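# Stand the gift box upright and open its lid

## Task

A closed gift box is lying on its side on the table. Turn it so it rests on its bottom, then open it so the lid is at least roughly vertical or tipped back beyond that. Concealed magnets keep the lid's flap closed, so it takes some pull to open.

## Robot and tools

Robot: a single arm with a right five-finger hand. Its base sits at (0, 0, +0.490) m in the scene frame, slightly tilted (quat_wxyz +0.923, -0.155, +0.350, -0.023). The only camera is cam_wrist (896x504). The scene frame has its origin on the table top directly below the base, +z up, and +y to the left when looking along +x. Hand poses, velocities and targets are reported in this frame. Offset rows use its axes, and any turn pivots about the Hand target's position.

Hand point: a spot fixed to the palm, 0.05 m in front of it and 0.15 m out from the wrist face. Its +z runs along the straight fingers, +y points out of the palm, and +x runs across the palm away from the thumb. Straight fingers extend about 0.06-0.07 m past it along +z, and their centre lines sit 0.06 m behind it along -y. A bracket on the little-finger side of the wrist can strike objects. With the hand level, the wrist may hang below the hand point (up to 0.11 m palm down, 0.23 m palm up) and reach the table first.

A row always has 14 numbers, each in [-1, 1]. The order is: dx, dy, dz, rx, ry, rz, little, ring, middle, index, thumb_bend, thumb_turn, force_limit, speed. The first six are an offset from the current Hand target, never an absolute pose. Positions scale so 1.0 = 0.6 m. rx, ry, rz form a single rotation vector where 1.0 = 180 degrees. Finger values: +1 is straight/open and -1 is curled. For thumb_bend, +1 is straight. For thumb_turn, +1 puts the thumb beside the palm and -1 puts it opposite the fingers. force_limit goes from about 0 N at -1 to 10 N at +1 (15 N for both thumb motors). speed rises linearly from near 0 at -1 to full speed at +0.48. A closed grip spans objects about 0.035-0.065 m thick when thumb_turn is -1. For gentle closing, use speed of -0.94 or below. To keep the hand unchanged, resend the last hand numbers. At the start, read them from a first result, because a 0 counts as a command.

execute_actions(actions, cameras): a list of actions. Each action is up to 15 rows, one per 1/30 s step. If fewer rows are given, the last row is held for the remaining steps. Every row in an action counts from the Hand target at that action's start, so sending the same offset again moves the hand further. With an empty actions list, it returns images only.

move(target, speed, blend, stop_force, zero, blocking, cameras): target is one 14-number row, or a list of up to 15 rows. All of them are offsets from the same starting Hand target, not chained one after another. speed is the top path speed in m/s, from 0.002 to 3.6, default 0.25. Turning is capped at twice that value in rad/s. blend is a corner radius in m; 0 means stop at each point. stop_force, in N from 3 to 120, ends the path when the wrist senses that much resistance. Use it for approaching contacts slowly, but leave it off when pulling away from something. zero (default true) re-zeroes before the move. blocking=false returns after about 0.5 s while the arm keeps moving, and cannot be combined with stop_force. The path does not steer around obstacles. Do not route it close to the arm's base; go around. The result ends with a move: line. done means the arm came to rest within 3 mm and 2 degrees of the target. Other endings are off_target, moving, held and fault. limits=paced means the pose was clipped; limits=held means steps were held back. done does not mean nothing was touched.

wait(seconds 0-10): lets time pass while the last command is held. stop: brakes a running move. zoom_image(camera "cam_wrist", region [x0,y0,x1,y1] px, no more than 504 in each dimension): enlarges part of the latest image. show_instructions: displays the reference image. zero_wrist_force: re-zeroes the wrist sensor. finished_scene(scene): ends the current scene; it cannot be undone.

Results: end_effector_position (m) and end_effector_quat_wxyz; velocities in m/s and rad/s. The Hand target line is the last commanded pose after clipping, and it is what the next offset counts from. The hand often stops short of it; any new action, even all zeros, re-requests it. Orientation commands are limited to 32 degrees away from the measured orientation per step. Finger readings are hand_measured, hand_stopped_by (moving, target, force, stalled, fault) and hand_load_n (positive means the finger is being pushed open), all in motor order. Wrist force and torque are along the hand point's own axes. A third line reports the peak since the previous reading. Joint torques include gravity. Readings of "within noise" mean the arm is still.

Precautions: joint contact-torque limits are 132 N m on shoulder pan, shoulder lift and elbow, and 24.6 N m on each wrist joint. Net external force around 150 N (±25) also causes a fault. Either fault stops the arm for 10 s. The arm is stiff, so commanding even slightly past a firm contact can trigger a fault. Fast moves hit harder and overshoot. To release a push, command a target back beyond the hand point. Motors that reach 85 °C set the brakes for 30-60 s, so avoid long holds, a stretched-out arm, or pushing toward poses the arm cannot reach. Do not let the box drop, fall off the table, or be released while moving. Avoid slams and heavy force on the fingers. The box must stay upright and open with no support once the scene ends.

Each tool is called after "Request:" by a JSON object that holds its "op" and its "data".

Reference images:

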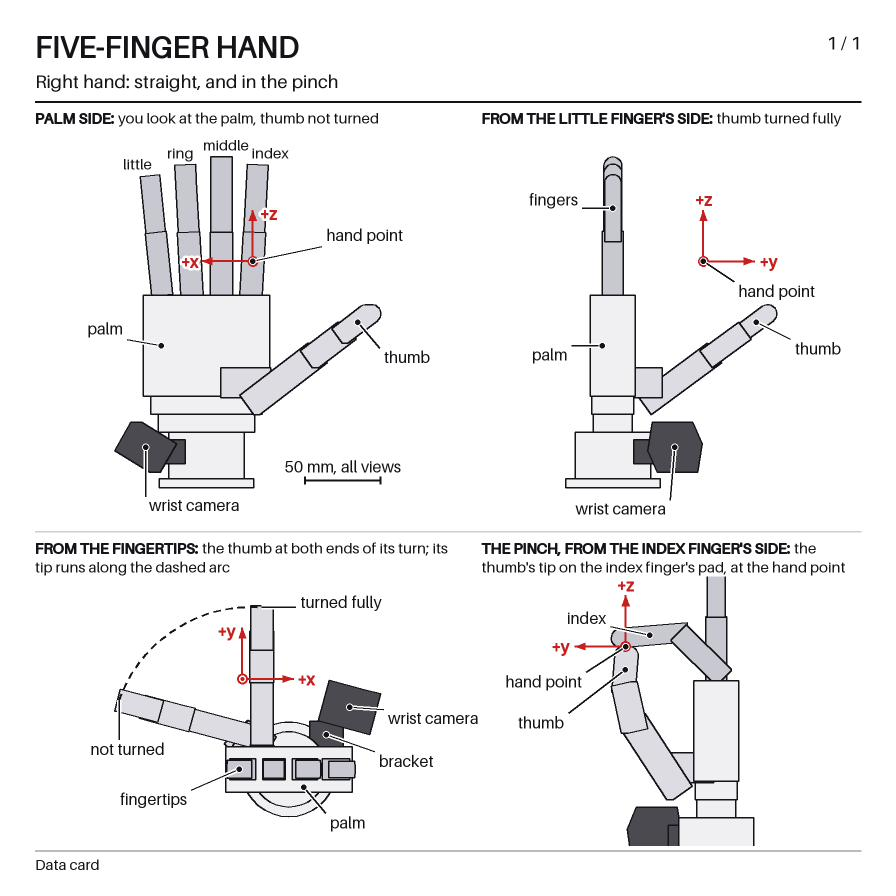

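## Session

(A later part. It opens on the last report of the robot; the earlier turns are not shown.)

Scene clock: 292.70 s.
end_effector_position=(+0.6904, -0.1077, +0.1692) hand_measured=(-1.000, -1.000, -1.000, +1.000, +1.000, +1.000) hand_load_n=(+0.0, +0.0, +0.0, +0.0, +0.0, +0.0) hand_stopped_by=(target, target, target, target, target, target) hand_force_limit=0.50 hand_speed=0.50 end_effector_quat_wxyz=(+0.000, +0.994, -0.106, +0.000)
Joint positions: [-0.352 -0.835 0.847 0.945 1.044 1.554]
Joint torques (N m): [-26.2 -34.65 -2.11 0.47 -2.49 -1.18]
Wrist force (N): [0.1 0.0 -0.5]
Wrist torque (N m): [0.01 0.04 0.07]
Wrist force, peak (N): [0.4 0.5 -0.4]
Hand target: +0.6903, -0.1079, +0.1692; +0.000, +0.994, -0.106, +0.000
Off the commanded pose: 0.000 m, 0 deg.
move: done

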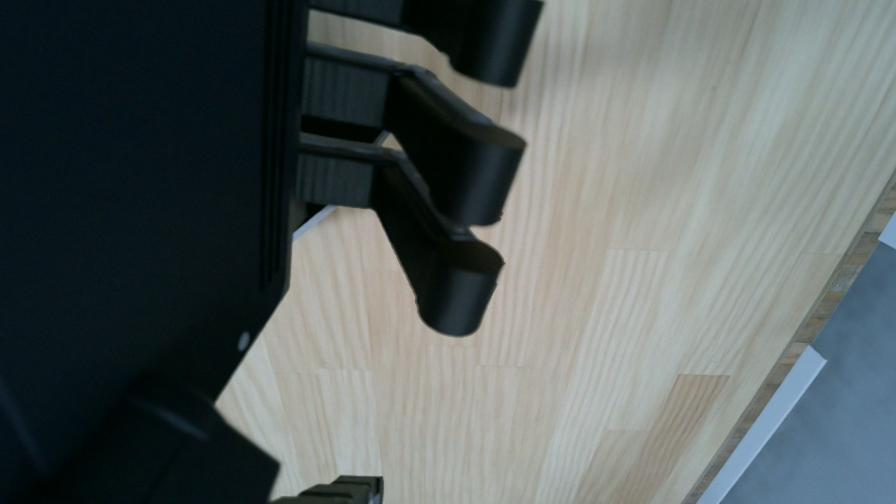

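Request:
{"op": "move", "data": {"target": [[-0.0767,0.005,0,0,0,0,-1,-1,-1,1,1,1,0.5,0.5],[-0.147,0.0067,0,0,0,0,-1,-1,-1,1,1,1,0.5,0.5],[-0.21,0.02,0,0,0,0,-1,-1,-1,1,1,1,0.5,0.5]], "speed": 0.06, "blend": [0.01,0.01,0], "cameras": ["cam_wrist"]}}

Scene clock: 303.67 s.
end_effector_position=(+0.5644, -0.0960, +0.1692) hand_measured=(-1.000, -1.000, -1.000, +1.000, +1.000, +1.000) hand_load_n=(+0.5, +0.0, +0.0, +0.0, +0.0, +0.0) hand_stopped_by=(target, target, target, target, target, target) hand_force_limit=0.50 hand_speed=0.50 end_effector_quat_wxyz=(+0.000, +0.994, -0.106, +0.000)
Joint positions: [-0.382 -1.052 1.416 0.609 1.026 1.525]
Joint torques (N m): [-23.25 -50.01 2.85 0.36 -2.33 0.44]
Wrist force (N): [0.3 0.3 -0.1]
Wrist torque (N m): [-0.01 0.05 0.05]
Wrist force, peak (N): [0.5 0.7 -0.6]
Hand target: +0.5643, -0.0959, +0.1692; +0.000, +0.994, -0.106, +0.000
Off the commanded pose: 0.000 m, 0 deg.
move: done

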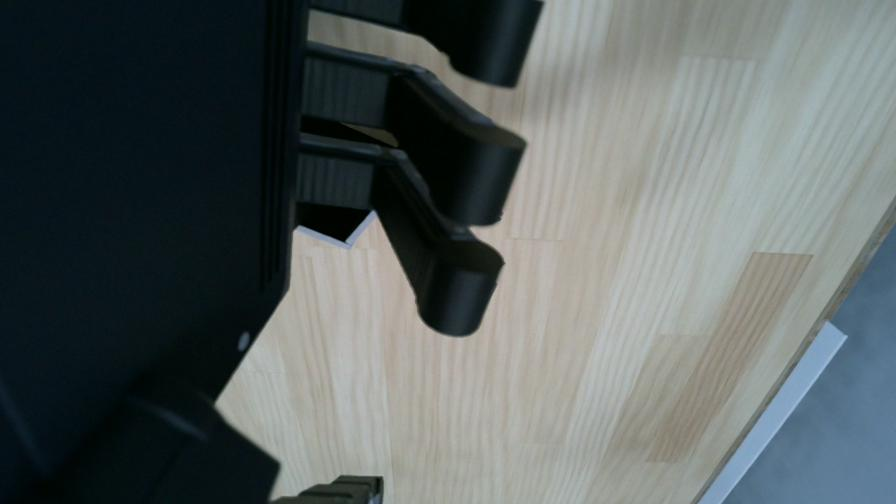

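Request:
{"op": "move", "data": {"target": [[0,0,0.15,0,0,0,-1,-1,-1,1,1,1,0.5,0.5],[-0.05,0.25,0.36,0,0,0,1,1,1,1,1,1,0.5,0.5]], "cameras": ["cam_wrist"]}}

Scene clock: 309.50 s.
end_effector_position=(+0.5343, +0.0541, +0.3852) hand_measured=(+1.000, +1.000, +1.000, +1.000, +1.000, +1.000) hand_load_n=(+0.0, +0.0, +0.0, +0.0, +0.0, +0.0) hand_stopped_by=(target, target, target, target, target, target) hand_force_limit=0.50 hand_speed=0.50 end_effector_quat_wxyz=(+0.000, +0.994, -0.106, +0.000)
Joint positions: [-0.363 -1.6 1.654 0.909 1.037 1.543]
Joint torques (N m): [7.91 -41.76 -7.58 3.12 1.48 1.1]
Wrist force (N): [0.3 0.5 -0.5]
Wrist torque (N m): [0.01 0.02 -0.04]
Wrist force, peak (N): [0.4 1.6 0.2]
Hand target: +0.5343, +0.0541, +0.3852; +0.000, +0.994, -0.106, +0.000
Off the commanded pose: 0.000 m, 0 deg.
move: done

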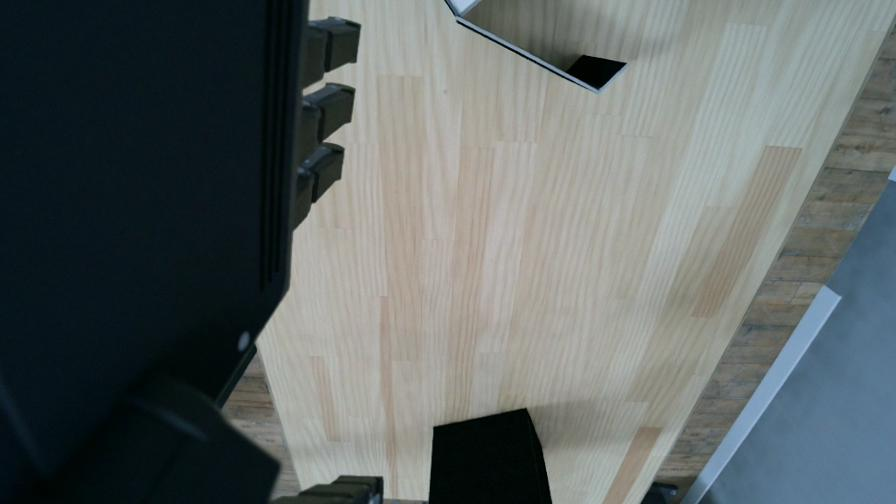

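Request:
{"op": "move", "data": {"target": [[0.088,-0.288,-0.1,0,0,0,-1,-1,-1,1,1,1,0.5,0.5],[0.088,-0.288,-0.36,0,0,0,-1,-1,-1,1,1,1,0.5,0.5],[0.05,-0.245,-0.36,0,0,0,-1,-1,-1,1,1,1,0.5,0.5],[0.003,-0.2,-0.36,0,0,0,-1,-1,-1,1,1,1,0.5,0.5],[0.02,-0.22,-0.36,0,0,0,-1,-1,-1,1,1,1,0.5,0.5]], "speed": [0.25,0.2,0.06,0.06,0.06]}}

Request:
{"op": "move", "data": {"target": [[0,0,0.1,0,0,0,-1,-1,-1,1,1,1,0.5,0.5],[0.0,0.1,0.4,0,0,0,1,1,1,1,1,1,0.5,0.5]], "cameras": ["cam_wrist"]}}

Scene clock: 330.00 s.
end_effector_position=(+0.5462, -0.0778, +0.1692) hand_measured=(-1.000, -1.000, -1.000, +1.000, +1.000, +1.000) hand_load_n=(+0.0, +0.0, +0.0, +0.0, +0.0, +0.0) hand_stopped_by=(target, target, target, target, target, target) hand_force_limit=0.50 hand_speed=0.50 end_effector_quat_wxyz=(+0.000, +0.994, -0.106, +0.000)
Joint positions: [-0.359 -1.09 1.491 0.559 1.04 1.547]
Joint torques (N m): [-19.94 -28.28 -18.09 4.04 -2.24 -1.2]
Wrist force (N): [0.1 0.3 -0.6]
Wrist torque (N m): [0.03 0.04 0.04]
Wrist force, peak (N): [0.9 1.5 -0.1]
Hand target: +0.5463, -0.0779, +0.1692; +0.000, +0.994, -0.106, +0.000
Off the commanded pose: 0.000 m, 0 deg.
move: done

Scene clock: 333.33 s.
end_effector_position=(+0.5463, -0.0179, +0.4092) hand_measured=(+1.000, +1.000, +1.000, +1.000, +1.000, +1.000) hand_load_n=(+0.0, +0.0, +0.0, +0.0, +0.0, +0.0) hand_stopped_by=(target, target, target, target, target, target) hand_force_limit=0.50 hand_speed=0.50 end_effector_quat_wxyz=(+0.000, +0.994, -0.106, +0.000)
Joint positions: [-0.582 -1.561 1.629 1.021 0.923 1.317]
Joint torques (N m): [-15.86 -38.26 -2.65 3.09 -1.24 -1.37]
Wrist force (N): [0.7 0.2 -0.3]
Wrist torque (N m): [-0.01 -0.04 0.10]
Wrist force, peak (N): [-0.1 0.8 -1.3]
Hand target: +0.5463, -0.0179, +0.4092; +0.000, +0.994, -0.106, +0.000
Off the commanded pose: 0.000 m, 0 deg.
move: done

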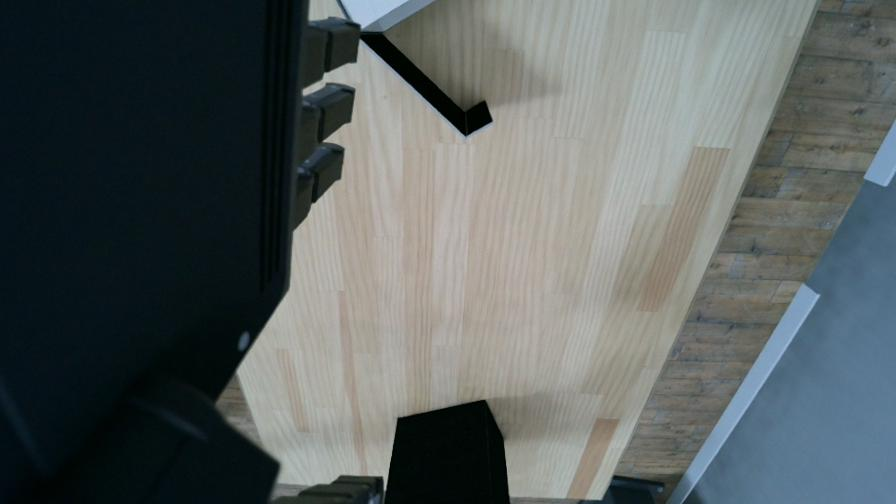

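Request:
{"op": "move", "data": {"target": [0.15,0.05,0,0,0,0,1,1,1,1,1,1,0.5,0.5], "cameras": ["cam_wrist"]}}

Scene clock: 345.80 s.
end_effector_position=(+0.6362, +0.0121, +0.4092) hand_measured=(+1.000, +1.000, +1.000, +1.000, +1.000, +1.000) hand_load_n=(+0.0, +0.0, +0.0, +0.0, +0.0, +0.0) hand_stopped_by=(target, target, target, target, target, target) hand_force_limit=0.50 hand_speed=0.50 end_effector_quat_wxyz=(+0.000, +0.994, -0.106, +0.000)
Joint positions: [-0.433 -1.413 1.277 1.135 0.998 1.474]
Joint torques (N m): [3.41 -26.69 -23.67 3.76 2.32 1.54]
Wrist force (N): [0.2 0.8 -0.4]
Wrist torque (N m): [0.06 0.07 -0.03]
Wrist force, peak (N): [-0.5 1.2 -0.2]
Hand target: +0.6363, +0.0121, +0.4092; +0.000, +0.994, -0.106, +0.000
Off the commanded pose: 0.000 m, 0 deg.
move: done

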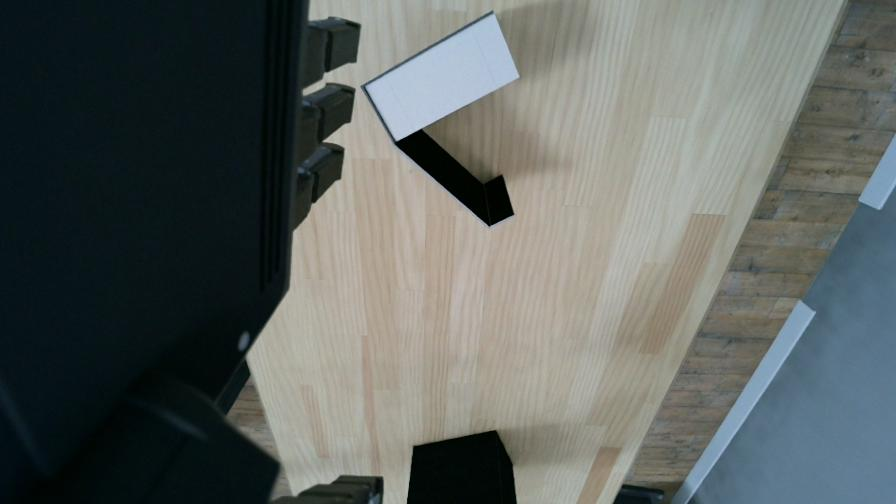

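Request:
{"op": "move", "data": {"target": [[-0.129,-0.192,-0.1,0,0,0,-1,-1,-1,1,1,1,0.5,0.5],[-0.129,-0.192,-0.4,0,0,0,-1,-1,-1,1,1,1,0.5,0.5],[-0.209,-0.1,-0.4,0,0,0,-1,-1,-1,1,1,1,0.5,0.5]], "speed": [0.25,0.2,0.04]}}

Request:
{"op": "move", "data": {"target": [[0.02,-0.02,0,0,0,0,-1,-1,-1,1,1,1,0.5,0.5],[0.02,-0.02,0.15,0,0,0,-1,-1,-1,1,1,1,0.5,0.5],[0.209,0.1,0.4,0,0,0,1,1,1,1,1,1,0.5,0.5]], "cameras": ["cam_wrist"]}}

Scene clock: 381.17 s.
end_effector_position=(+0.5110, -0.0481, +0.1692) hand_measured=(-1.000, -1.000, -1.000, +1.000, +1.000, +1.000) hand_load_n=(+0.0, +0.0, +0.0, +0.0, +0.0, +0.0) hand_stopped_by=(target, target, target, target, target, target) hand_force_limit=0.50 hand_speed=0.50 end_effector_quat_wxyz=(+0.000, +0.994, -0.106, +0.000)
Joint positions: [-0.318 -1.151 1.623 0.471 1.063 1.585]
Joint torques (N m): [0.41 -45.8 3.6 0.33 2.4 1.12]
Wrist force (N): [0.1 0.7 -0.6]
Wrist torque (N m): [0.07 0.09 -0.03]
Wrist force, peak (N): [0.5 0.1 -1.5]
Hand target: +0.5109, -0.0479, +0.1692; +0.000, +0.994, -0.106, +0.000
Off the commanded pose: 0.000 m, 0 deg.
move: done

Scene clock: 385.37 s.
end_effector_position=(+0.6363, +0.0121, +0.4092) hand_measured=(+1.000, +1.000, +1.000, +1.000, +1.000, +1.000) hand_load_n=(+0.0, +0.0, +0.0, +0.0, +0.0, +0.0) hand_stopped_by=(target, target, target, target, target, target) hand_force_limit=0.50 hand_speed=0.50 end_effector_quat_wxyz=(+0.000, +0.994, -0.106, +0.000)
Joint positions: [-0.433 -1.413 1.276 1.136 0.998 1.474]
Joint torques (N m): [3.15 -24.94 -22.59 3.01 1.56 -1.2]
Wrist force (N): [0.2 0.6 -0.5]
Wrist torque (N m): [0.04 0.07 0.06]
Wrist force, peak (N): [0.0 0.7 -1.5]
Hand target: +0.6363, +0.0121, +0.4092; +0.000, +0.994, -0.106, +0.000
Off the commanded pose: 0.000 m, 0 deg.
move: done

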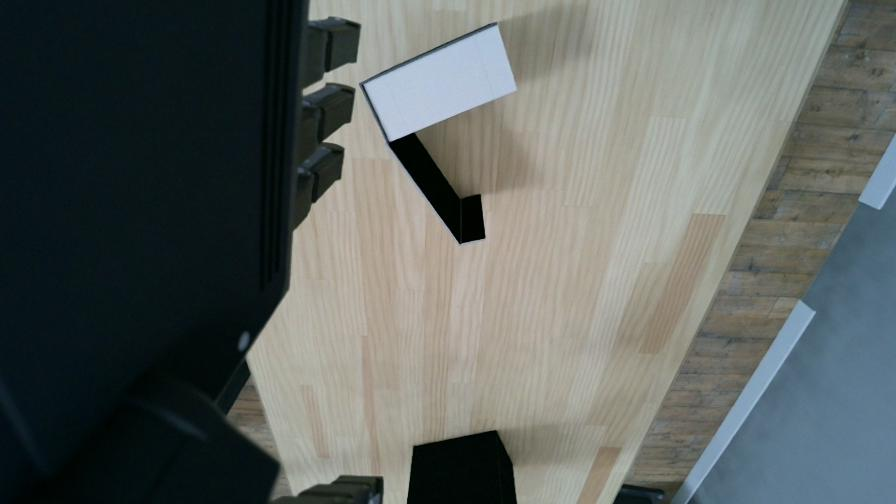

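Request:
{"op": "move", "data": {"target": [[-0.145,-0.185,0,0,0,0,-1,-1,-1,1,1,1,0.5,0.5],[-0.145,-0.185,-0.4,0,0,0,-1,-1,-1,1,1,1,0.5,0.5]], "speed": 0.2, "blend": [0.0,0.0]}}

Request:
{"op": "move", "data": {"target": [[-0.064,0.085,0,0,0,0,-1,-1,-1,1,1,1,0.5,0.5],[-0.075,0.185,0,0,0,0,-1,-1,-1,1,1,1,0.5,0.5],[-0.06,0.22,0,0,0,0,-1,-1,-1,1,1,1,0.5,0.5]], "speed": 0.05, "blend": [0.02,0.02,0]}}

Request:
{"op": "move", "data": {"target": [[0.03,0.19,0,0,0,0,-1,-1,-1,1,1,1,0.5,0.5],[0.145,0.185,0.4,0,0,0,-1,-1,-1,1,1,1,0.5,0.5]], "speed": 0.2}}

Request:
{"op": "move", "data": {"target": [0.06,-0.035,0,0,0,0,1,1,1,1,1,1,0.5,0.5], "cameras": ["all"]}}

Scene clock: 413.93 s.
end_effector_position=(+0.5493, -0.0989, +0.1694) hand_measured=(-1.000, -1.000, -1.000, +1.000, +1.000, +1.000) hand_load_n=(+0.0, +0.0, +0.0, +0.0, -0.5, +0.0) hand_stopped_by=(target, target, target, target, target, target) hand_force_limit=0.50 hand_speed=0.50 end_effector_quat_wxyz=(+0.000, +0.994, -0.106, +0.000)
Joint positions: [-0.394 -1.066 1.468 0.576 1.02 1.513]
Joint torques (N m): [-2.06 -27.8 -18.71 0.33 2.34 1.25]
Wrist force (N): [0.2 0.5 -0.6]
Wrist torque (N m): [0.04 0.03 -0.05]
Wrist force, peak (N): [0.1 0.3 -1.4]
Hand target: +0.5493, -0.0989, +0.1692; +0.000, +0.994, -0.106, +0.000
Off the commanded pose: 0.000 m, 0 deg.
move: done

Scene clock: 417.37 s.
end_effector_position=(+0.5133, +0.0329, +0.1693) hand_measured=(-1.000, -1.000, -1.000, +1.000, +1.000, +1.000) hand_load_n=(+0.0, +0.0, +0.0, +0.0, +0.0, +0.0) hand_stopped_by=(target, target, target, target, target, target) hand_force_limit=0.50 hand_speed=0.50 end_effector_quat_wxyz=(+0.000, +0.994, -0.106, +0.000)
Joint positions: [-0.153 -1.202 1.616 0.463 1.165 1.73]
Joint torques (N m): [4.64 -28.95 -18.63 4.1 2.2 1.76]
Wrist force (N): [0.3 0.9 -0.6]
Wrist torque (N m): [0.10 0.03 0.02]
Wrist force, peak (N): [0.2 1.1 -0.8]
Hand target: +0.5133, +0.0331, +0.1692; +0.000, +0.994, -0.106, +0.000
Off the commanded pose: 0.000 m, 0 deg.
move: done; blend cut to 0.0114 m at target 2

Scene clock: 420.50 s.
end_effector_position=(+0.6003, +0.1441, +0.4091) hand_measured=(-1.000, -1.000, -1.000, +1.000, +1.000, +1.000) hand_load_n=(+0.0, +0.0, +0.0, +0.0, +0.0, +0.0) hand_stopped_by=(target, target, target, target, target, target) hand_force_limit=0.50 hand_speed=0.50 end_effector_quat_wxyz=(+0.000, +0.994, -0.106, +0.000) end_effector_velocity=(+0.000, +0.000, +0.002) end_effector_angular_velocity=(+0.000, +0.001, +0.000)
Joint positions: [-0.118 -1.516 1.333 1.049 1.187 1.759]
Joint velocities: [-0.001 -0.002 -0.002 0.005 -0.001 -0.002]
Joint torques (N m): [-10.08 -51.98 -25.5 3.89 -2.42 -1.38]
Wrist force (N): [-0.1 1.0 -0.3]
Wrist torque (N m): [0.09 0.08 0.05]
Wrist force, peak (N): [0.4 1.9 -0.7]
Hand target: +0.6003, +0.1441, +0.4092; +0.000, +0.994, -0.106, +0.000
Off the commanded pose: 0.000 m, 0 deg.
move: done

Scene clock: 421.60 s.
end_effector_position=(+0.6362, +0.1231, +0.4092) hand_measured=(+1.000, +1.000, +1.000, +1.000, +1.000, +1.000) hand_load_n=(+0.0, +0.0, +0.5, +0.0, +0.0, +0.0) hand_stopped_by=(target, target, target, target, target, target) hand_force_limit=0.50 hand_speed=0.50 end_effector_quat_wxyz=(+0.000, +0.994, -0.106, +0.000)
Joint positions: [-0.17 -1.442 1.208 1.117 1.154 1.716]
Joint torques (N m): [-13.58 -29.55 -25.59 3.93 -2.25 -1.35]
Wrist force (N): [0.6 0.9 -0.2]
Wrist torque (N m): [0.08 0.00 0.12]
Wrist force, peak (N): [0.7 1.2 -0.4]
Hand target: +0.6363, +0.1231, +0.4092; +0.000, +0.994, -0.106, +0.000
Off the commanded pose: 0.000 m, 0 deg.
move: done

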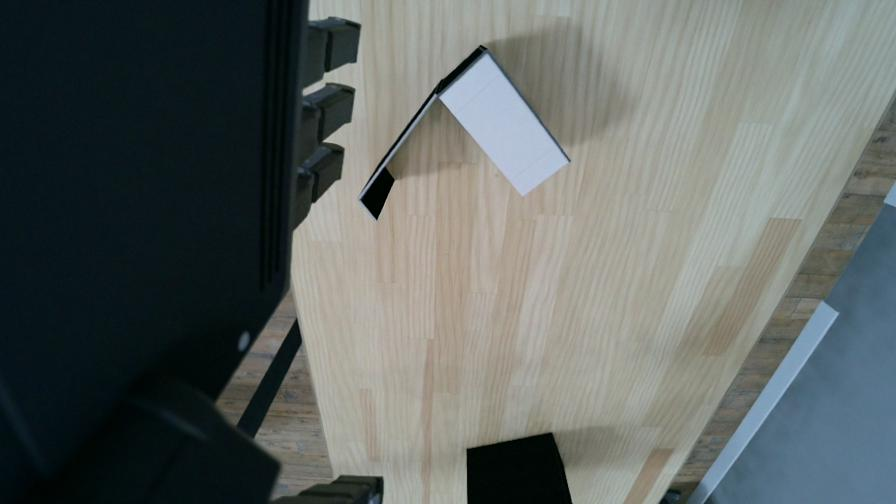

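Request:
{"op": "move", "data": {"target": [[-0.157,-0.082,0,0,0,0,-1,-1,-1,1,1,1,0.5,0.5],[-0.157,-0.082,-0.4,0,0,0,-1,-1,-1,1,1,1,0.5,0.5]], "speed": 0.25}}

Request:
{"op": "move", "data": {"target": [[0.078,0.15,0,0,0,0,-1,-1,-1,1,1,1,0.5,0.5],[0.15,0.17,0,0,0,0,-1,-1,-1,1,1,1,0.5,0.5]], "speed": 0.05, "blend": [0.03,0]}}

Request:
{"op": "move", "data": {"target": [[-0.03,-0.035,0,0,0,0,-1,-1,-1,1,1,1,0.5,0.5],[-0.03,-0.035,0.4,0,0,0,-1,-1,-1,1,1,1,0.5,0.5],[0.0,-0.086,0.4,0,0,0,1,1,1,1,1,1,0.5,0.5]], "speed": 0.25, "cameras": ["all"]}}

Scene clock: 453.93 s.
end_effector_position=(+0.5421, +0.0739, +0.1694) hand_measured=(-1.000, -1.000, -1.000, +1.000, +1.000, +1.000) hand_load_n=(+0.0, +0.0, +0.0, +0.0, +0.0, +0.0) hand_stopped_by=(target, target, target, target, target, target) hand_force_limit=0.50 hand_speed=0.50 end_effector_quat_wxyz=(+0.000, +0.994, -0.106, +0.000)
Joint positions: [-0.067 -1.182 1.501 0.533 1.221 1.801]
Joint torques (N m): [8.28 -30.46 -18.28 0.87 2.35 1.55]
Wrist force (N): [0.3 0.6 -0.3]
Wrist torque (N m): [0.05 -0.01 -0.05]
Wrist force, peak (N): [0.2 0.6 -1.5]
Hand target: +0.5421, +0.0739, +0.1692; +0.000, +0.994, -0.106, +0.000
Off the commanded pose: 0.000 m, 0 deg.
move: done

Scene clock: 457.50 s.
end_effector_position=(+0.6321, +0.1758, +0.1692) hand_measured=(-1.000, -1.000, -1.000, +1.000, +1.000, +1.000) hand_load_n=(+0.0, +0.0, +0.0, -0.5, +0.0, +0.0) hand_stopped_by=(target, target, target, target, target, target) hand_force_limit=0.50 hand_speed=0.50 end_effector_quat_wxyz=(+0.000, +0.994, -0.106, +0.000)
Joint positions: [0.114 -1.033 1.047 0.798 1.342 1.94]
Joint torques (N m): [10.85 -38.13 -23.71 4.09 2.29 1.21]
Wrist force (N): [0.3 0.6 -0.2]
Wrist torque (N m): [-0.03 0.00 -0.05]
Wrist force, peak (N): [0.3 1.0 -0.5]
Hand target: +0.6321, +0.1759, +0.1692; +0.000, +0.994, -0.106, +0.000
Off the commanded pose: 0.000 m, 0 deg.
move: done; blend cut to 0.0224 m at target 1

Scene clock: 461.57 s.
end_effector_position=(+0.6321, +0.1243, +0.4092) hand_measured=(+1.000, +1.000, +1.000, +1.000, +1.000, +1.000) hand_load_n=(+0.0, +0.0, +0.0, +0.0, +0.0, +0.0) hand_stopped_by=(target, target, target, target, target, target) hand_force_limit=0.50 hand_speed=0.50 end_effector_quat_wxyz=(+0.000, +0.994, -0.106, +0.000)
Joint positions: [-0.168 -1.451 1.225 1.109 1.155 1.718]
Joint torques (N m): [-11.14 -29.17 -24.84 3.73 -1.61 -1.36]
Wrist force (N): [0.1 1.0 -0.3]
Wrist torque (N m): [0.11 0.06 0.10]
Wrist force, peak (N): [0.4 1.8 -0.3]
Hand target: +0.6321, +0.1243, +0.4092; +0.000, +0.994, -0.106, +0.000
Off the commanded pose: 0.000 m, 0 deg.
move: done

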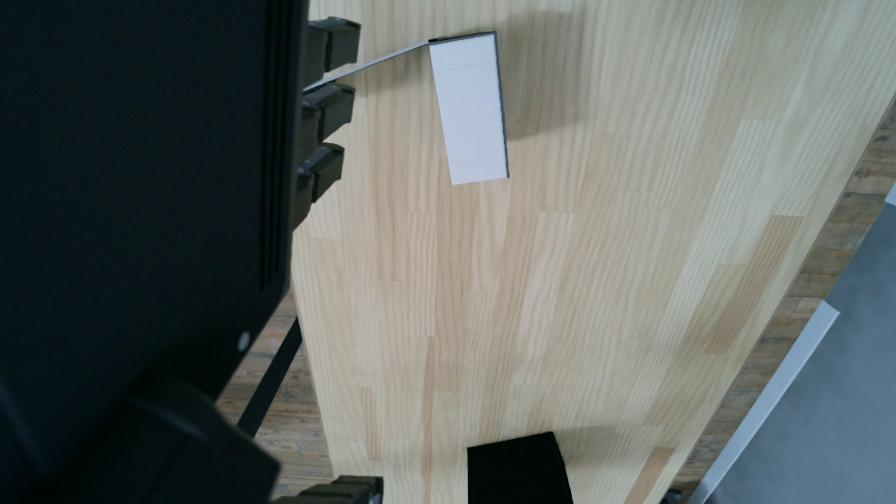

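Request:
{"op": "move", "data": {"target": [[-0.057,0.012,0,0,0,0,1,1,1,1,1,1,0.5,0.5],[-0.057,0.012,-0.38,0,0,0,1,1,1,1,1,1,0.5,0.5]], "speed": 0.2, "cameras": ["all"]}}

Request:
{"op": "move", "data": {"target": [-0.042,-0.195,0,0,0,0,1,1,1,1,1,1,0.5,0.5], "speed": 0.04, "cameras": ["all"]}}

Scene clock: 494.10 s.
end_effector_position=(+0.5959, +0.1320, +0.2106) hand_measured=(+1.000, +1.000, +1.000, +1.000, +1.000, +1.000) hand_load_n=(-1.0, +0.0, +0.0, -0.5, -0.5, +0.0) hand_stopped_by=(target, target, target, target, target, target) hand_force_limit=0.50 hand_speed=0.50 end_effector_quat_wxyz=(+0.000, +0.994, -0.106, +0.000)
Joint positions: [0.017 -1.189 1.298 0.723 1.276 1.866]
Joint torques (N m): [-0.79 -44.76 -11.82 2.38 0.11 -0.01]
Wrist force (N): [1.6 1.5 -6.5]
Wrist torque (N m): [0.36 0.57 0.20]
Wrist force, peak (N): [5.2 2.7 -140.2]
Hand target: +0.5959, +0.1320, +0.2106; +0.000, +0.994, -0.106, +0.000 (not the last commanded pose)
Off the commanded pose: 0.029 m, 0 deg.
FORCE FAULT: contact force on the arm reached its limit, and the arm stopped for 10 seconds. The contact can be on any part of the arm, not only on its tool. That time counts as 20 of the actions that you can send in this scene. The arm's remaining commands of this call were not run. During the stop the arm's controller moved it back a little. The arm's target is now where it stood when the stop ended, not its last command. The arm accepts commands again.
move: fault

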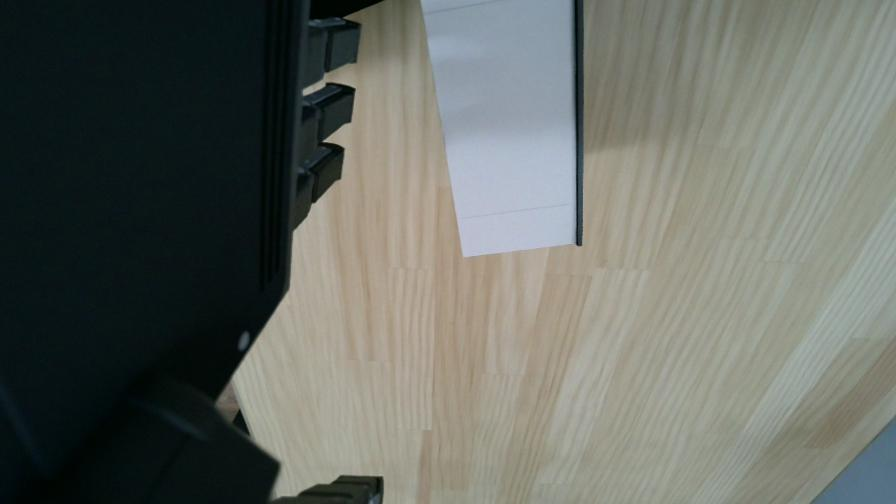

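not run: an earlier result of this reply reported a stop or a fault. Calls in your next reply go to the robot.

Request:
{"op": "move", "data": {"target": [[0,0,0.1,0,0,0,1,1,1,1,1,1,0.5,0.5],[-0.06,0.013,0.1,0,0,0,1,1,1,1,1,1,0.5,0.5]], "speed": 0.2}}

Request:
{"op": "move", "data": {"target": [0,0,-0.155,0,0,0,1,1,1,1,1,1,0.5,0.5], "speed": 0.05, "stop_force": 5, "cameras": ["all"]}}

Scene clock: 502.47 s.
end_effector_position=(+0.5600, +0.1398, +0.2706) hand_measured=(+1.000, +1.000, +1.000, +1.000, +1.000, +1.000) hand_load_n=(-0.5, +0.0, +0.0, +0.0, +0.0, +0.0) hand_stopped_by=(target, target, target, target, target, target) hand_force_limit=0.50 hand_speed=0.50 end_effector_quat_wxyz=(+0.000, +0.994, -0.106, +0.000)
Joint positions: [0 -1.359 1.468 0.726 1.264 1.852]
Joint torques (N m): [10.62 -52.77 -0.32 0.43 2.3 1.46]
Wrist force (N): [0.2 0.3 -0.6]
Wrist torque (N m): [-0.01 0.03 -0.07]
Wrist force, peak (N): [2.0 1.6 -6.7]
Hand target: +0.5599, +0.1398, +0.2706; +0.000, +0.994, -0.106, +0.000
Off the commanded pose: 0.000 m, 0 deg.
move: done

Scene clock: 505.50 s.
end_effector_position=(+0.5599, +0.1398, +0.1776) hand_measured=(+1.000, +1.000, +1.000, +1.000, +1.000, +1.000) hand_load_n=(+0.0, +0.0, +0.0, +0.0, +0.0, +0.0) hand_stopped_by=(target, target, target, target, target, target) hand_force_limit=0.50 hand_speed=0.50 end_effector_quat_wxyz=(+0.000, +0.994, -0.106, +0.000)
Joint positions: [0.06 -1.175 1.392 0.606 1.304 1.898]
Joint torques (N m): [10.07 -33.79 -19.31 0.71 2.45 1.59]
Wrist force (N): [0.3 0.3 -0.1]
Wrist torque (N m): [-0.05 0.03 -0.04]
Wrist force, peak (N): [0.4 1.0 -0.7]
Hand target: +0.5599, +0.1398, +0.1776; +0.000, +0.994, -0.106, +0.000
Off the commanded pose: 0.000 m, 0 deg.
move: done

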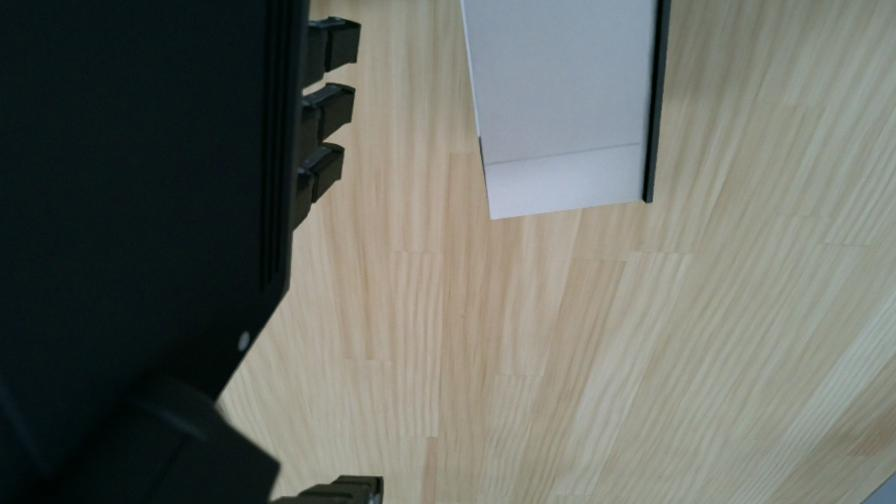

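Request:
{"op": "move", "data": {"target": [-0.035,-0.17,0,0,0,0,1,1,1,1,1,1,0.5,0.5], "speed": 0.04, "cameras": ["all"]}}

Scene clock: 511.47 s.
end_effector_position=(+0.5390, +0.0380, +0.1776) hand_measured=(+1.000, +1.000, +1.000, +1.000, +1.000, +1.000) hand_load_n=(+0.0, +0.0, +0.0, +0.0, +0.0, +0.0) hand_stopped_by=(target, target, target, target, target, target) hand_force_limit=0.50 hand_speed=0.50 end_effector_quat_wxyz=(+0.000, +0.994, -0.106, +0.000)
Joint positions: [-0.147 -1.192 1.536 0.533 1.167 1.734]
Joint torques (N m): [-16.78 -29.48 0.41 0.36 -2.34 -1.2]
Wrist force (N): [0.1 0.5 -0.5]
Wrist torque (N m): [0.11 0.03 0.05]
Wrist force, peak (N): [0.1 0.7 -0.9]
Hand target: +0.5389, +0.0378, +0.1776; +0.000, +0.994, -0.106, +0.000
Off the commanded pose: 0.000 m, 0 deg.
move: done

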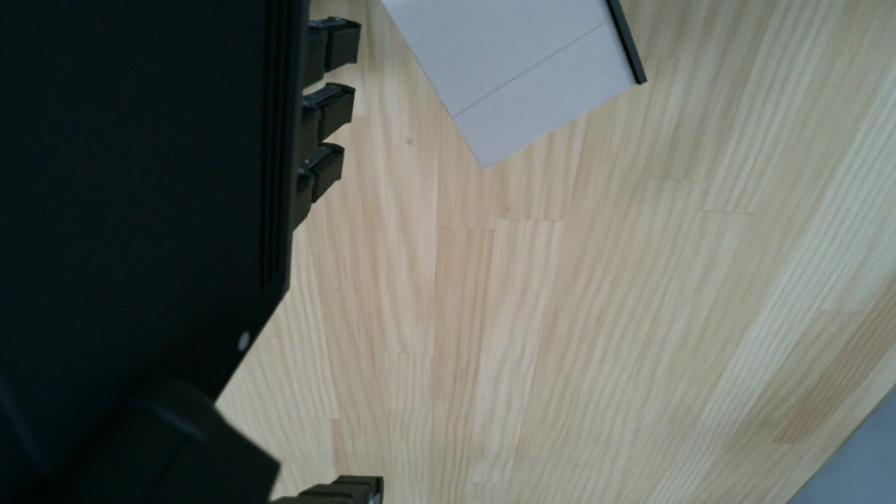

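Request:
{"op": "move", "data": {"target": [[0,0.08,0,0,0,0,1,1,1,1,1,1,0.5,0.5],[0,0.08,0.386,0,0,0,1,1,1,1,1,1,0.5,0.5]], "speed": 0.25, "cameras": ["all"]}}

Scene clock: 522.97 s.
end_effector_position=(+0.5389, +0.0859, +0.4090) hand_measured=(+1.000, +1.000, +1.000, +1.000, +1.000, +1.000) hand_load_n=(+0.0, +0.0, +0.0, +0.0, +0.0, +0.0) hand_stopped_by=(target, target, target, target, target, target) hand_force_limit=0.50 hand_speed=0.50 end_effector_quat_wxyz=(+0.000, +0.994, -0.106, +0.000) end_effector_velocity=(-0.001, +0.000, +0.001) end_effector_angular_velocity=(+0.001, +0.002, -0.001)
Joint positions: [-0.308 -1.641 1.615 0.965 1.068 1.593]
Joint velocities: [-0.002 -0.001 0 0.005 -0.002 -0.003]
Joint torques (N m): [-8.59 -41.7 -23.63 3.85 -2.41 -1.13]
Wrist force (N): [0.2 0.6 -0.4]
Wrist torque (N m): [0.02 0.02 0.07]
Wrist force, peak (N): [0.2 1.5 -0.7]
Hand target: +0.5389, +0.0858, +0.4092; +0.000, +0.994, -0.106, +0.000
Off the commanded pose: 0.000 m, 0 deg.
move: done

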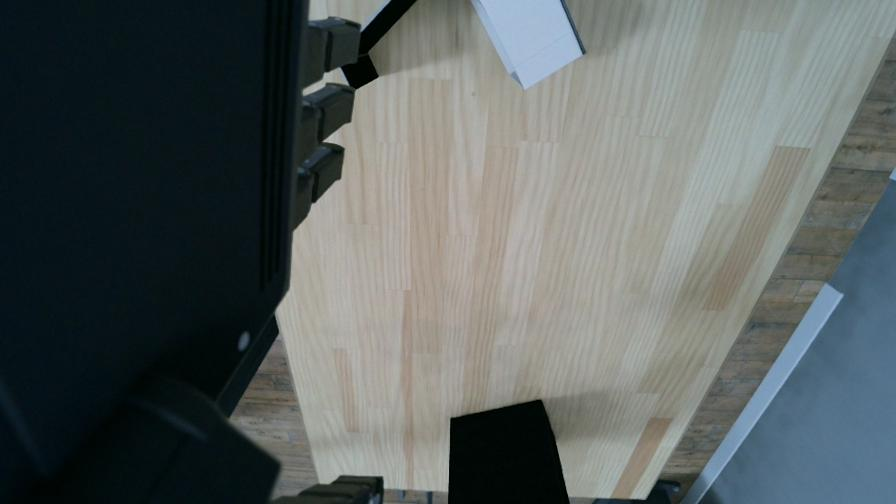

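Request:
{"op": "move", "data": {"target": [[0.115,-0.088,0,0,0,0.245,-1,1,1,1,1,1,0.5,0.5],[0.115,-0.088,-0.31,0,0,0.245,-1,1,1,1,1,1,0.5,0.5]], "speed": 0.2}}

Request:
{"op": "move", "data": {"target": [0,0,-0.075,0,0,0,-1,1,1,1,1,1,0.5,0.5], "speed": 0.05, "stop_force": 5, "cameras": ["all"]}}

Scene clock: 541.93 s.
end_effector_position=(+0.6079, +0.0331, +0.2233) hand_measured=(-1.000, +1.000, +1.000, +1.000, +1.000, +1.000) hand_load_n=(+0.0, +0.0, +0.0, +0.0, +0.0, +0.0) hand_stopped_by=(target, target, target, target, target, target) hand_force_limit=0.50 hand_speed=0.50 end_effector_quat_wxyz=(+0.000, +0.961, +0.275, +0.000)
Joint positions: [-0.165 -1.262 1.504 0.64 1.157 0.949]
Joint torques (N m): [6.38 -30.05 -18.35 0.5 2.23 1.61]
Wrist force (N): [0.3 0.6 -0.3]
Wrist torque (N m): [0.05 -0.02 -0.05]
Wrist force, peak (N): [0.3 0.8 -1.1]
Hand target: +0.6079, +0.0330, +0.2232; +0.000, +0.961, +0.275, +0.000
Off the commanded pose: 0.000 m, 0 deg.
move: done

Scene clock: 544.00 s.
end_effector_position=(+0.6079, +0.0330, +0.1782) hand_measured=(-1.000, +1.000, +1.000, +1.000, +1.000, +1.000) hand_load_n=(+0.0, +0.0, +0.0, +0.0, +0.0, +0.0) hand_stopped_by=(target, target, target, target, target, target) hand_force_limit=0.50 hand_speed=0.50 end_effector_quat_wxyz=(+0.000, +0.961, +0.275, +0.000)
Joint positions: [-0.126 -1.172 1.461 0.581 1.182 0.982]
Joint torques (N m): [5.59 -29.68 -19.39 0.55 2.25 1.43]
Wrist force (N): [0.4 0.5 -0.5]
Wrist torque (N m): [0.05 -0.03 -0.05]
Wrist force, peak (N): [0.5 0.8 -0.8]
Hand target: +0.6079, +0.0330, +0.1782; +0.000, +0.961, +0.275, +0.000
Off the commanded pose: 0.000 m, 0 deg.
move: done

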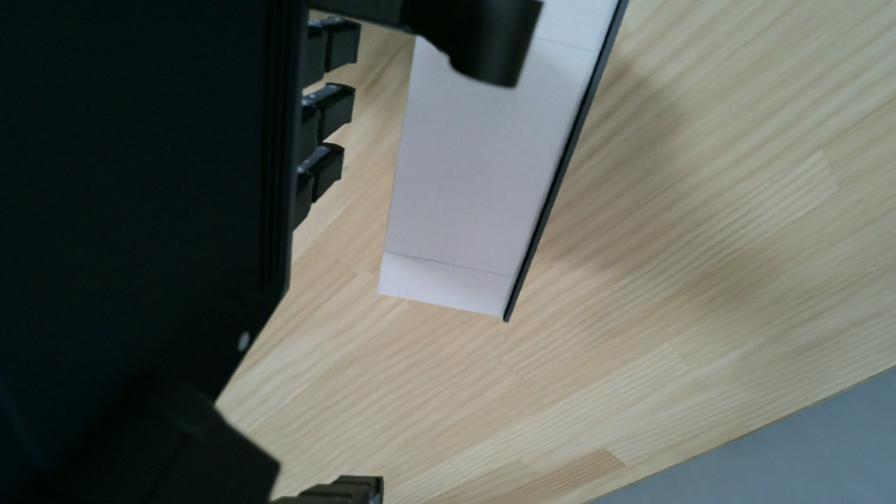

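Request:
{"op": "move", "data": {"target": [0.097,-0.156,0,0,0,0,-1,1,1,1,1,1,0.5,0.5], "speed": 0.05, "cameras": ["all"]}}

Scene clock: 549.87 s.
end_effector_position=(+0.6661, -0.0604, +0.1782) hand_measured=(-1.000, +1.000, +1.000, +1.000, +1.000, +1.000) hand_load_n=(+0.0, +0.0, +0.0, +0.0, +0.0, +0.0) hand_stopped_by=(target, target, target, target, target, target) hand_force_limit=0.50 hand_speed=0.50 end_effector_quat_wxyz=(+0.000, +0.961, +0.275, +0.000)
Joint positions: [-0.286 -1.041 1.243 0.727 1.082 0.843]
Joint torques (N m): [-20.27 -29.96 -20.16 3.88 -2.39 -1.39]
Wrist force (N): [0.3 -0.1 -1.0]
Wrist torque (N m): [0.07 0.01 0.06]
Wrist force, peak (N): [0.5 -0.2 -1.3]
Hand target: +0.6661, -0.0606, +0.1782; +0.000, +0.961, +0.275, +0.000
Off the commanded pose: 0.000 m, 0 deg.
move: done

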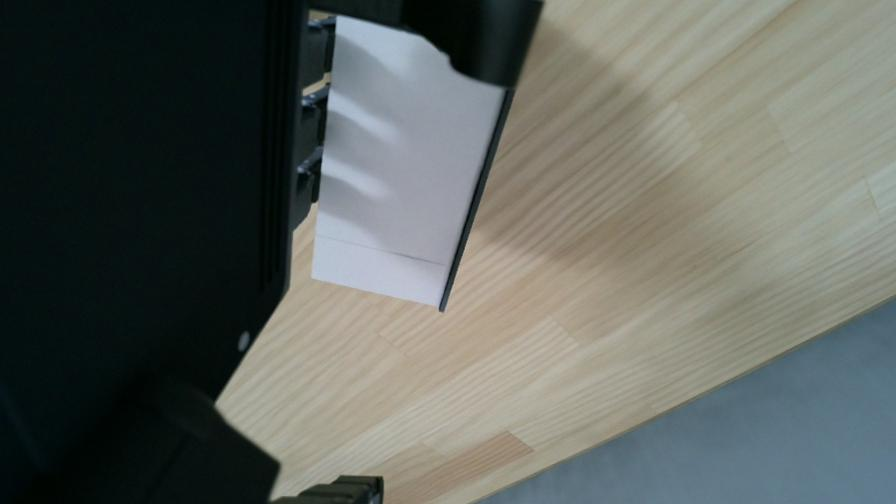

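Request:
{"op": "move", "data": {"target": [[-0.055,0.031,0.05,0,0,0,-1,1,1,1,1,1,0.5,0.5],[-0.055,0.031,0.051,0,0,0,1,1,1,1,1,1,0.5,0.5]], "speed": 0.1}}

Request:
{"op": "move", "data": {"target": [0,0,-0.123,0,0,0,1,1,1,1,1,1,0.5,0.5], "speed": 0.05, "stop_force": 5, "cameras": ["all"]}}

Scene clock: 574.03 s.
end_effector_position=(+0.6331, -0.0420, +0.2088) hand_measured=(+1.000, +1.000, +1.000, +1.000, +1.000, +1.000) hand_load_n=(+0.0, +0.0, +0.5, +0.0, +0.0, +0.0) hand_stopped_by=(target, target, target, target, target, target) hand_force_limit=0.50 hand_speed=0.50 end_effector_quat_wxyz=(+0.000, +0.961, +0.275, +0.000)
Joint positions: [-0.293 -1.159 1.408 0.683 1.078 0.837]
Joint torques (N m): [-19.88 -50.57 0.32 3.47 -2.13 -1.31]
Wrist force (N): [0.3 0.2 -0.7]
Wrist torque (N m): [-0.01 0.00 0.03]
Wrist force, peak (N): [0.3 -0.4 -1.5]
Hand target: +0.6331, -0.0420, +0.2088; +0.000, +0.961, +0.275, +0.000
Off the commanded pose: 0.000 m, 0 deg.
move: done

Scene clock: 576.67 s.
end_effector_position=(+0.6331, -0.0420, +0.1350) hand_measured=(+1.000, +1.000, +1.000, +1.000, +1.000, +1.000) hand_load_n=(+0.0, +0.0, +0.0, +0.0, +0.0, +0.0) hand_stopped_by=(target, target, target, target, target, target) hand_force_limit=0.50 hand_speed=0.50 end_effector_quat_wxyz=(+0.000, +0.961, +0.275, +0.000)
Joint positions: [-0.225 -1.017 1.323 0.598 1.119 0.898]
Joint torques (N m): [0.81 -31.11 -19.65 0.52 2.12 1.67]
Wrist force (N): [0.6 0.2 -0.4]
Wrist torque (N m): [-0.01 -0.03 0.00]
Wrist force, peak (N): [0.9 0.4 -0.7]
Hand target: +0.6331, -0.0420, +0.1350; +0.000, +0.961, +0.275, +0.000
Off the commanded pose: 0.000 m, 0 deg.
move: done

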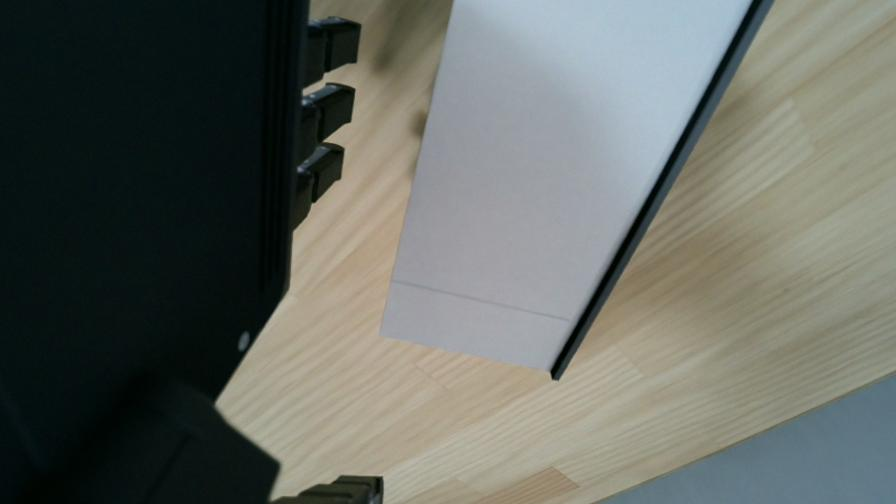

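Curl slowly, then lift and push.

Request:
{"op": "move", "data": {"target": [0,0,0.002,0,0,0,0.0,0.0,0.0,0.0,1,1,-0.5,-0.3], "speed": 0.05, "cameras": ["all"]}}

Request:
{"op": "move", "data": {"target": [[0,0,0.04,0,0,0,0.0,0.0,0.0,0.0,1,1,-0.5,-0.3],[0.015,-0.025,0.07,0,0,0,0.0,0.0,0.0,0.0,1,1,-0.5,-0.3]], "speed": 0.03, "cameras": ["all"]}}

Scene clock: 583.10 s.
end_effector_position=(+0.6331, -0.0420, +0.1361) hand_measured=(+0.000, +0.000, +0.000, +0.000, +1.000, +1.000) hand_load_n=(+0.5, +0.0, +0.0, +0.0, +0.0, +0.0) hand_stopped_by=(target, target, target, target, target, target) hand_force_limit=-0.50 hand_speed=-0.30 end_effector_quat_wxyz=(+0.000, +0.961, +0.275, +0.000)
Joint positions: [-0.226 -1.019 1.325 0.599 1.119 0.897]
Joint torques (N m): [-19.39 -53.36 1.9 4.08 -2.47 -1.05]
Wrist force (N): [0.6 0.3 -0.3]
Wrist torque (N m): [0.01 -0.04 0.09]
Wrist force, peak (N): [1.0 0.6 -0.5]
Hand target: +0.6331, -0.0420, +0.1362; +0.000, +0.961, +0.275, +0.000
Off the commanded pose: 0.000 m, 0 deg.
move: done

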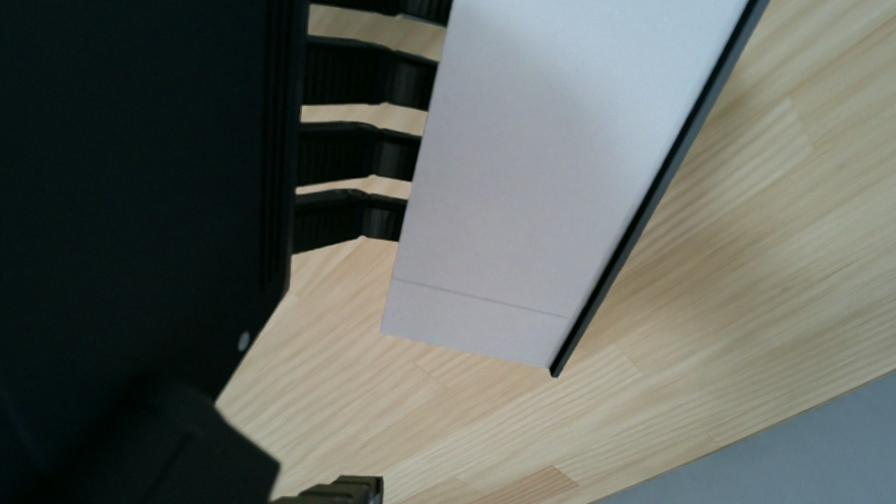

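Scene clock: 585.47 s.
end_effector_position=(+0.6421, -0.0568, +0.1780) hand_measured=(+0.000, +0.000, +0.000, +0.000, +1.000, +1.000) hand_load_n=(+0.0, +1.0, +0.0, +0.0, +0.0, +0.0) hand_stopped_by=(target, target, target, target, target, target) hand_force_limit=-0.50 hand_speed=-0.30 end_effector_quat_wxyz=(+0.000, +0.961, +0.275, +0.000)
Joint positions: [-0.287 -1.078 1.34 0.668 1.082 0.842]
Joint torques (N m): [-20.03 -52.38 -18.43 4.06 -2 -1.28]
Wrist force (N): [0.1 0.3 0.6]
Wrist torque (N m): [-0.01 -0.02 0.04]
Wrist force, peak (N): [0.8 0.3 -0.8]
Hand target: +0.6421, -0.0570, +0.1782; +0.000, +0.961, +0.275, +0.000
Off the commanded pose: 0.000 m, 0 deg.
move: done

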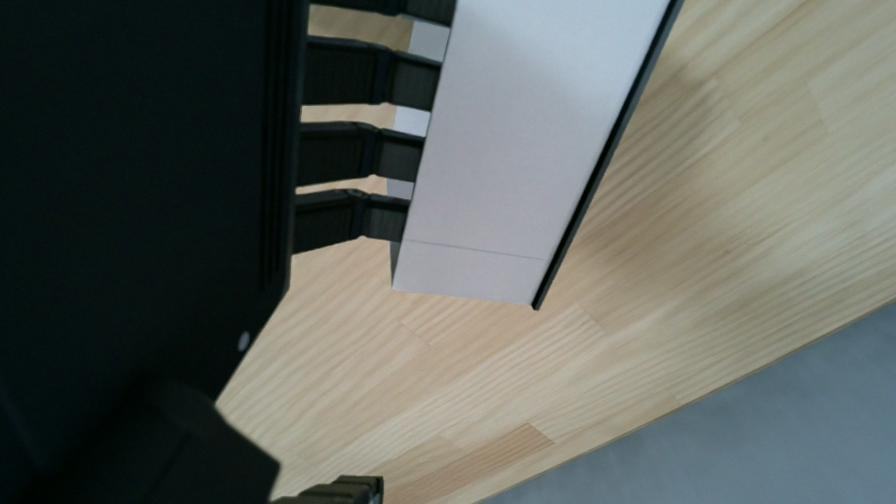

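Request:
{"op": "move", "data": {"target": [[0.035,-0.057,0.01,0,0,0,0.0,0.0,0.0,0.0,1,1,-0.5,-0.3],[0.07,-0.115,0,0,0,0,0.0,0.0,0.0,0.0,1,1,-0.5,-0.3]], "speed": 0.04, "blend": [0.01,0], "cameras": ["all"]}}

Scene clock: 592.20 s.
end_effector_position=(+0.6841, -0.1259, +0.1782) hand_measured=(+0.000, +0.000, +0.000, +0.000, +1.000, +1.000) hand_load_n=(+0.5, +1.0, +0.0, +0.0, +0.0, +0.0) hand_stopped_by=(target, target, target, target, target, target) hand_force_limit=-0.50 hand_speed=-0.30 end_effector_quat_wxyz=(+0.000, +0.961, +0.275, +0.000)
Joint positions: [-0.384 -0.955 1.13 0.799 1.025 0.752]
Joint torques (N m): [-26.14 -31.79 -20.27 4.16 -2.32 -1.43]
Wrist force (N): [0.5 0.2 0.7]
Wrist torque (N m): [-0.06 -0.11 0.08]
Wrist force, peak (N): [0.5 0.2 1.3]
Hand target: +0.6841, -0.1260, +0.1782; +0.000, +0.961, +0.275, +0.000
Off the commanded pose: 0.000 m, 0 deg.
move: done

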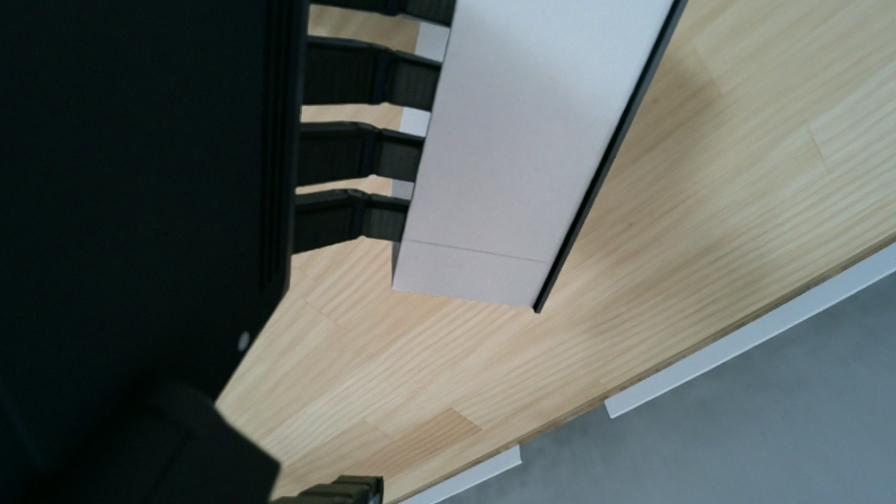

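Request:
{"op": "move", "data": {"target": [0,0,0.04,0,0,0,0.0,0.0,0.0,0.0,1,1,-0.5,-0.3], "speed": 0.03, "cameras": ["all"]}}

Scene clock: 597.43 s.
end_effector_position=(+0.6841, -0.1260, +0.2020) hand_measured=(+0.000, +0.000, +0.000, +0.000, +1.000, +1.000) hand_load_n=(+0.5, +0.5, +0.0, +0.0, +0.0, +0.0) hand_stopped_by=(target, target, target, target, target, target) hand_force_limit=-0.50 hand_speed=-0.30 end_effector_quat_wxyz=(+0.000, +0.961, +0.275, +0.000)
Joint positions: [-0.407 -0.997 1.156 0.826 1.012 0.729]
Joint torques (N m): [-26.81 -54.01 -2.03 3.94 -2.39 -1.42]
Wrist force (N): [0.3 0.3 0.9]
Wrist torque (N m): [-0.04 -0.08 0.08]
Wrist force, peak (N): [0.4 0.2 1.2]
Hand target: +0.6841, -0.1260, +0.2022; +0.000, +0.961, +0.275, +0.000
Off the commanded pose: 0.000 m, 0 deg.
move: done

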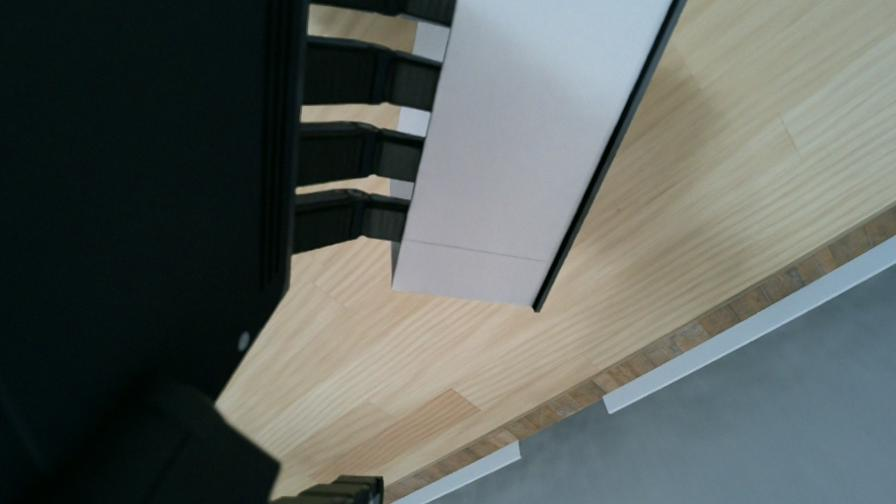

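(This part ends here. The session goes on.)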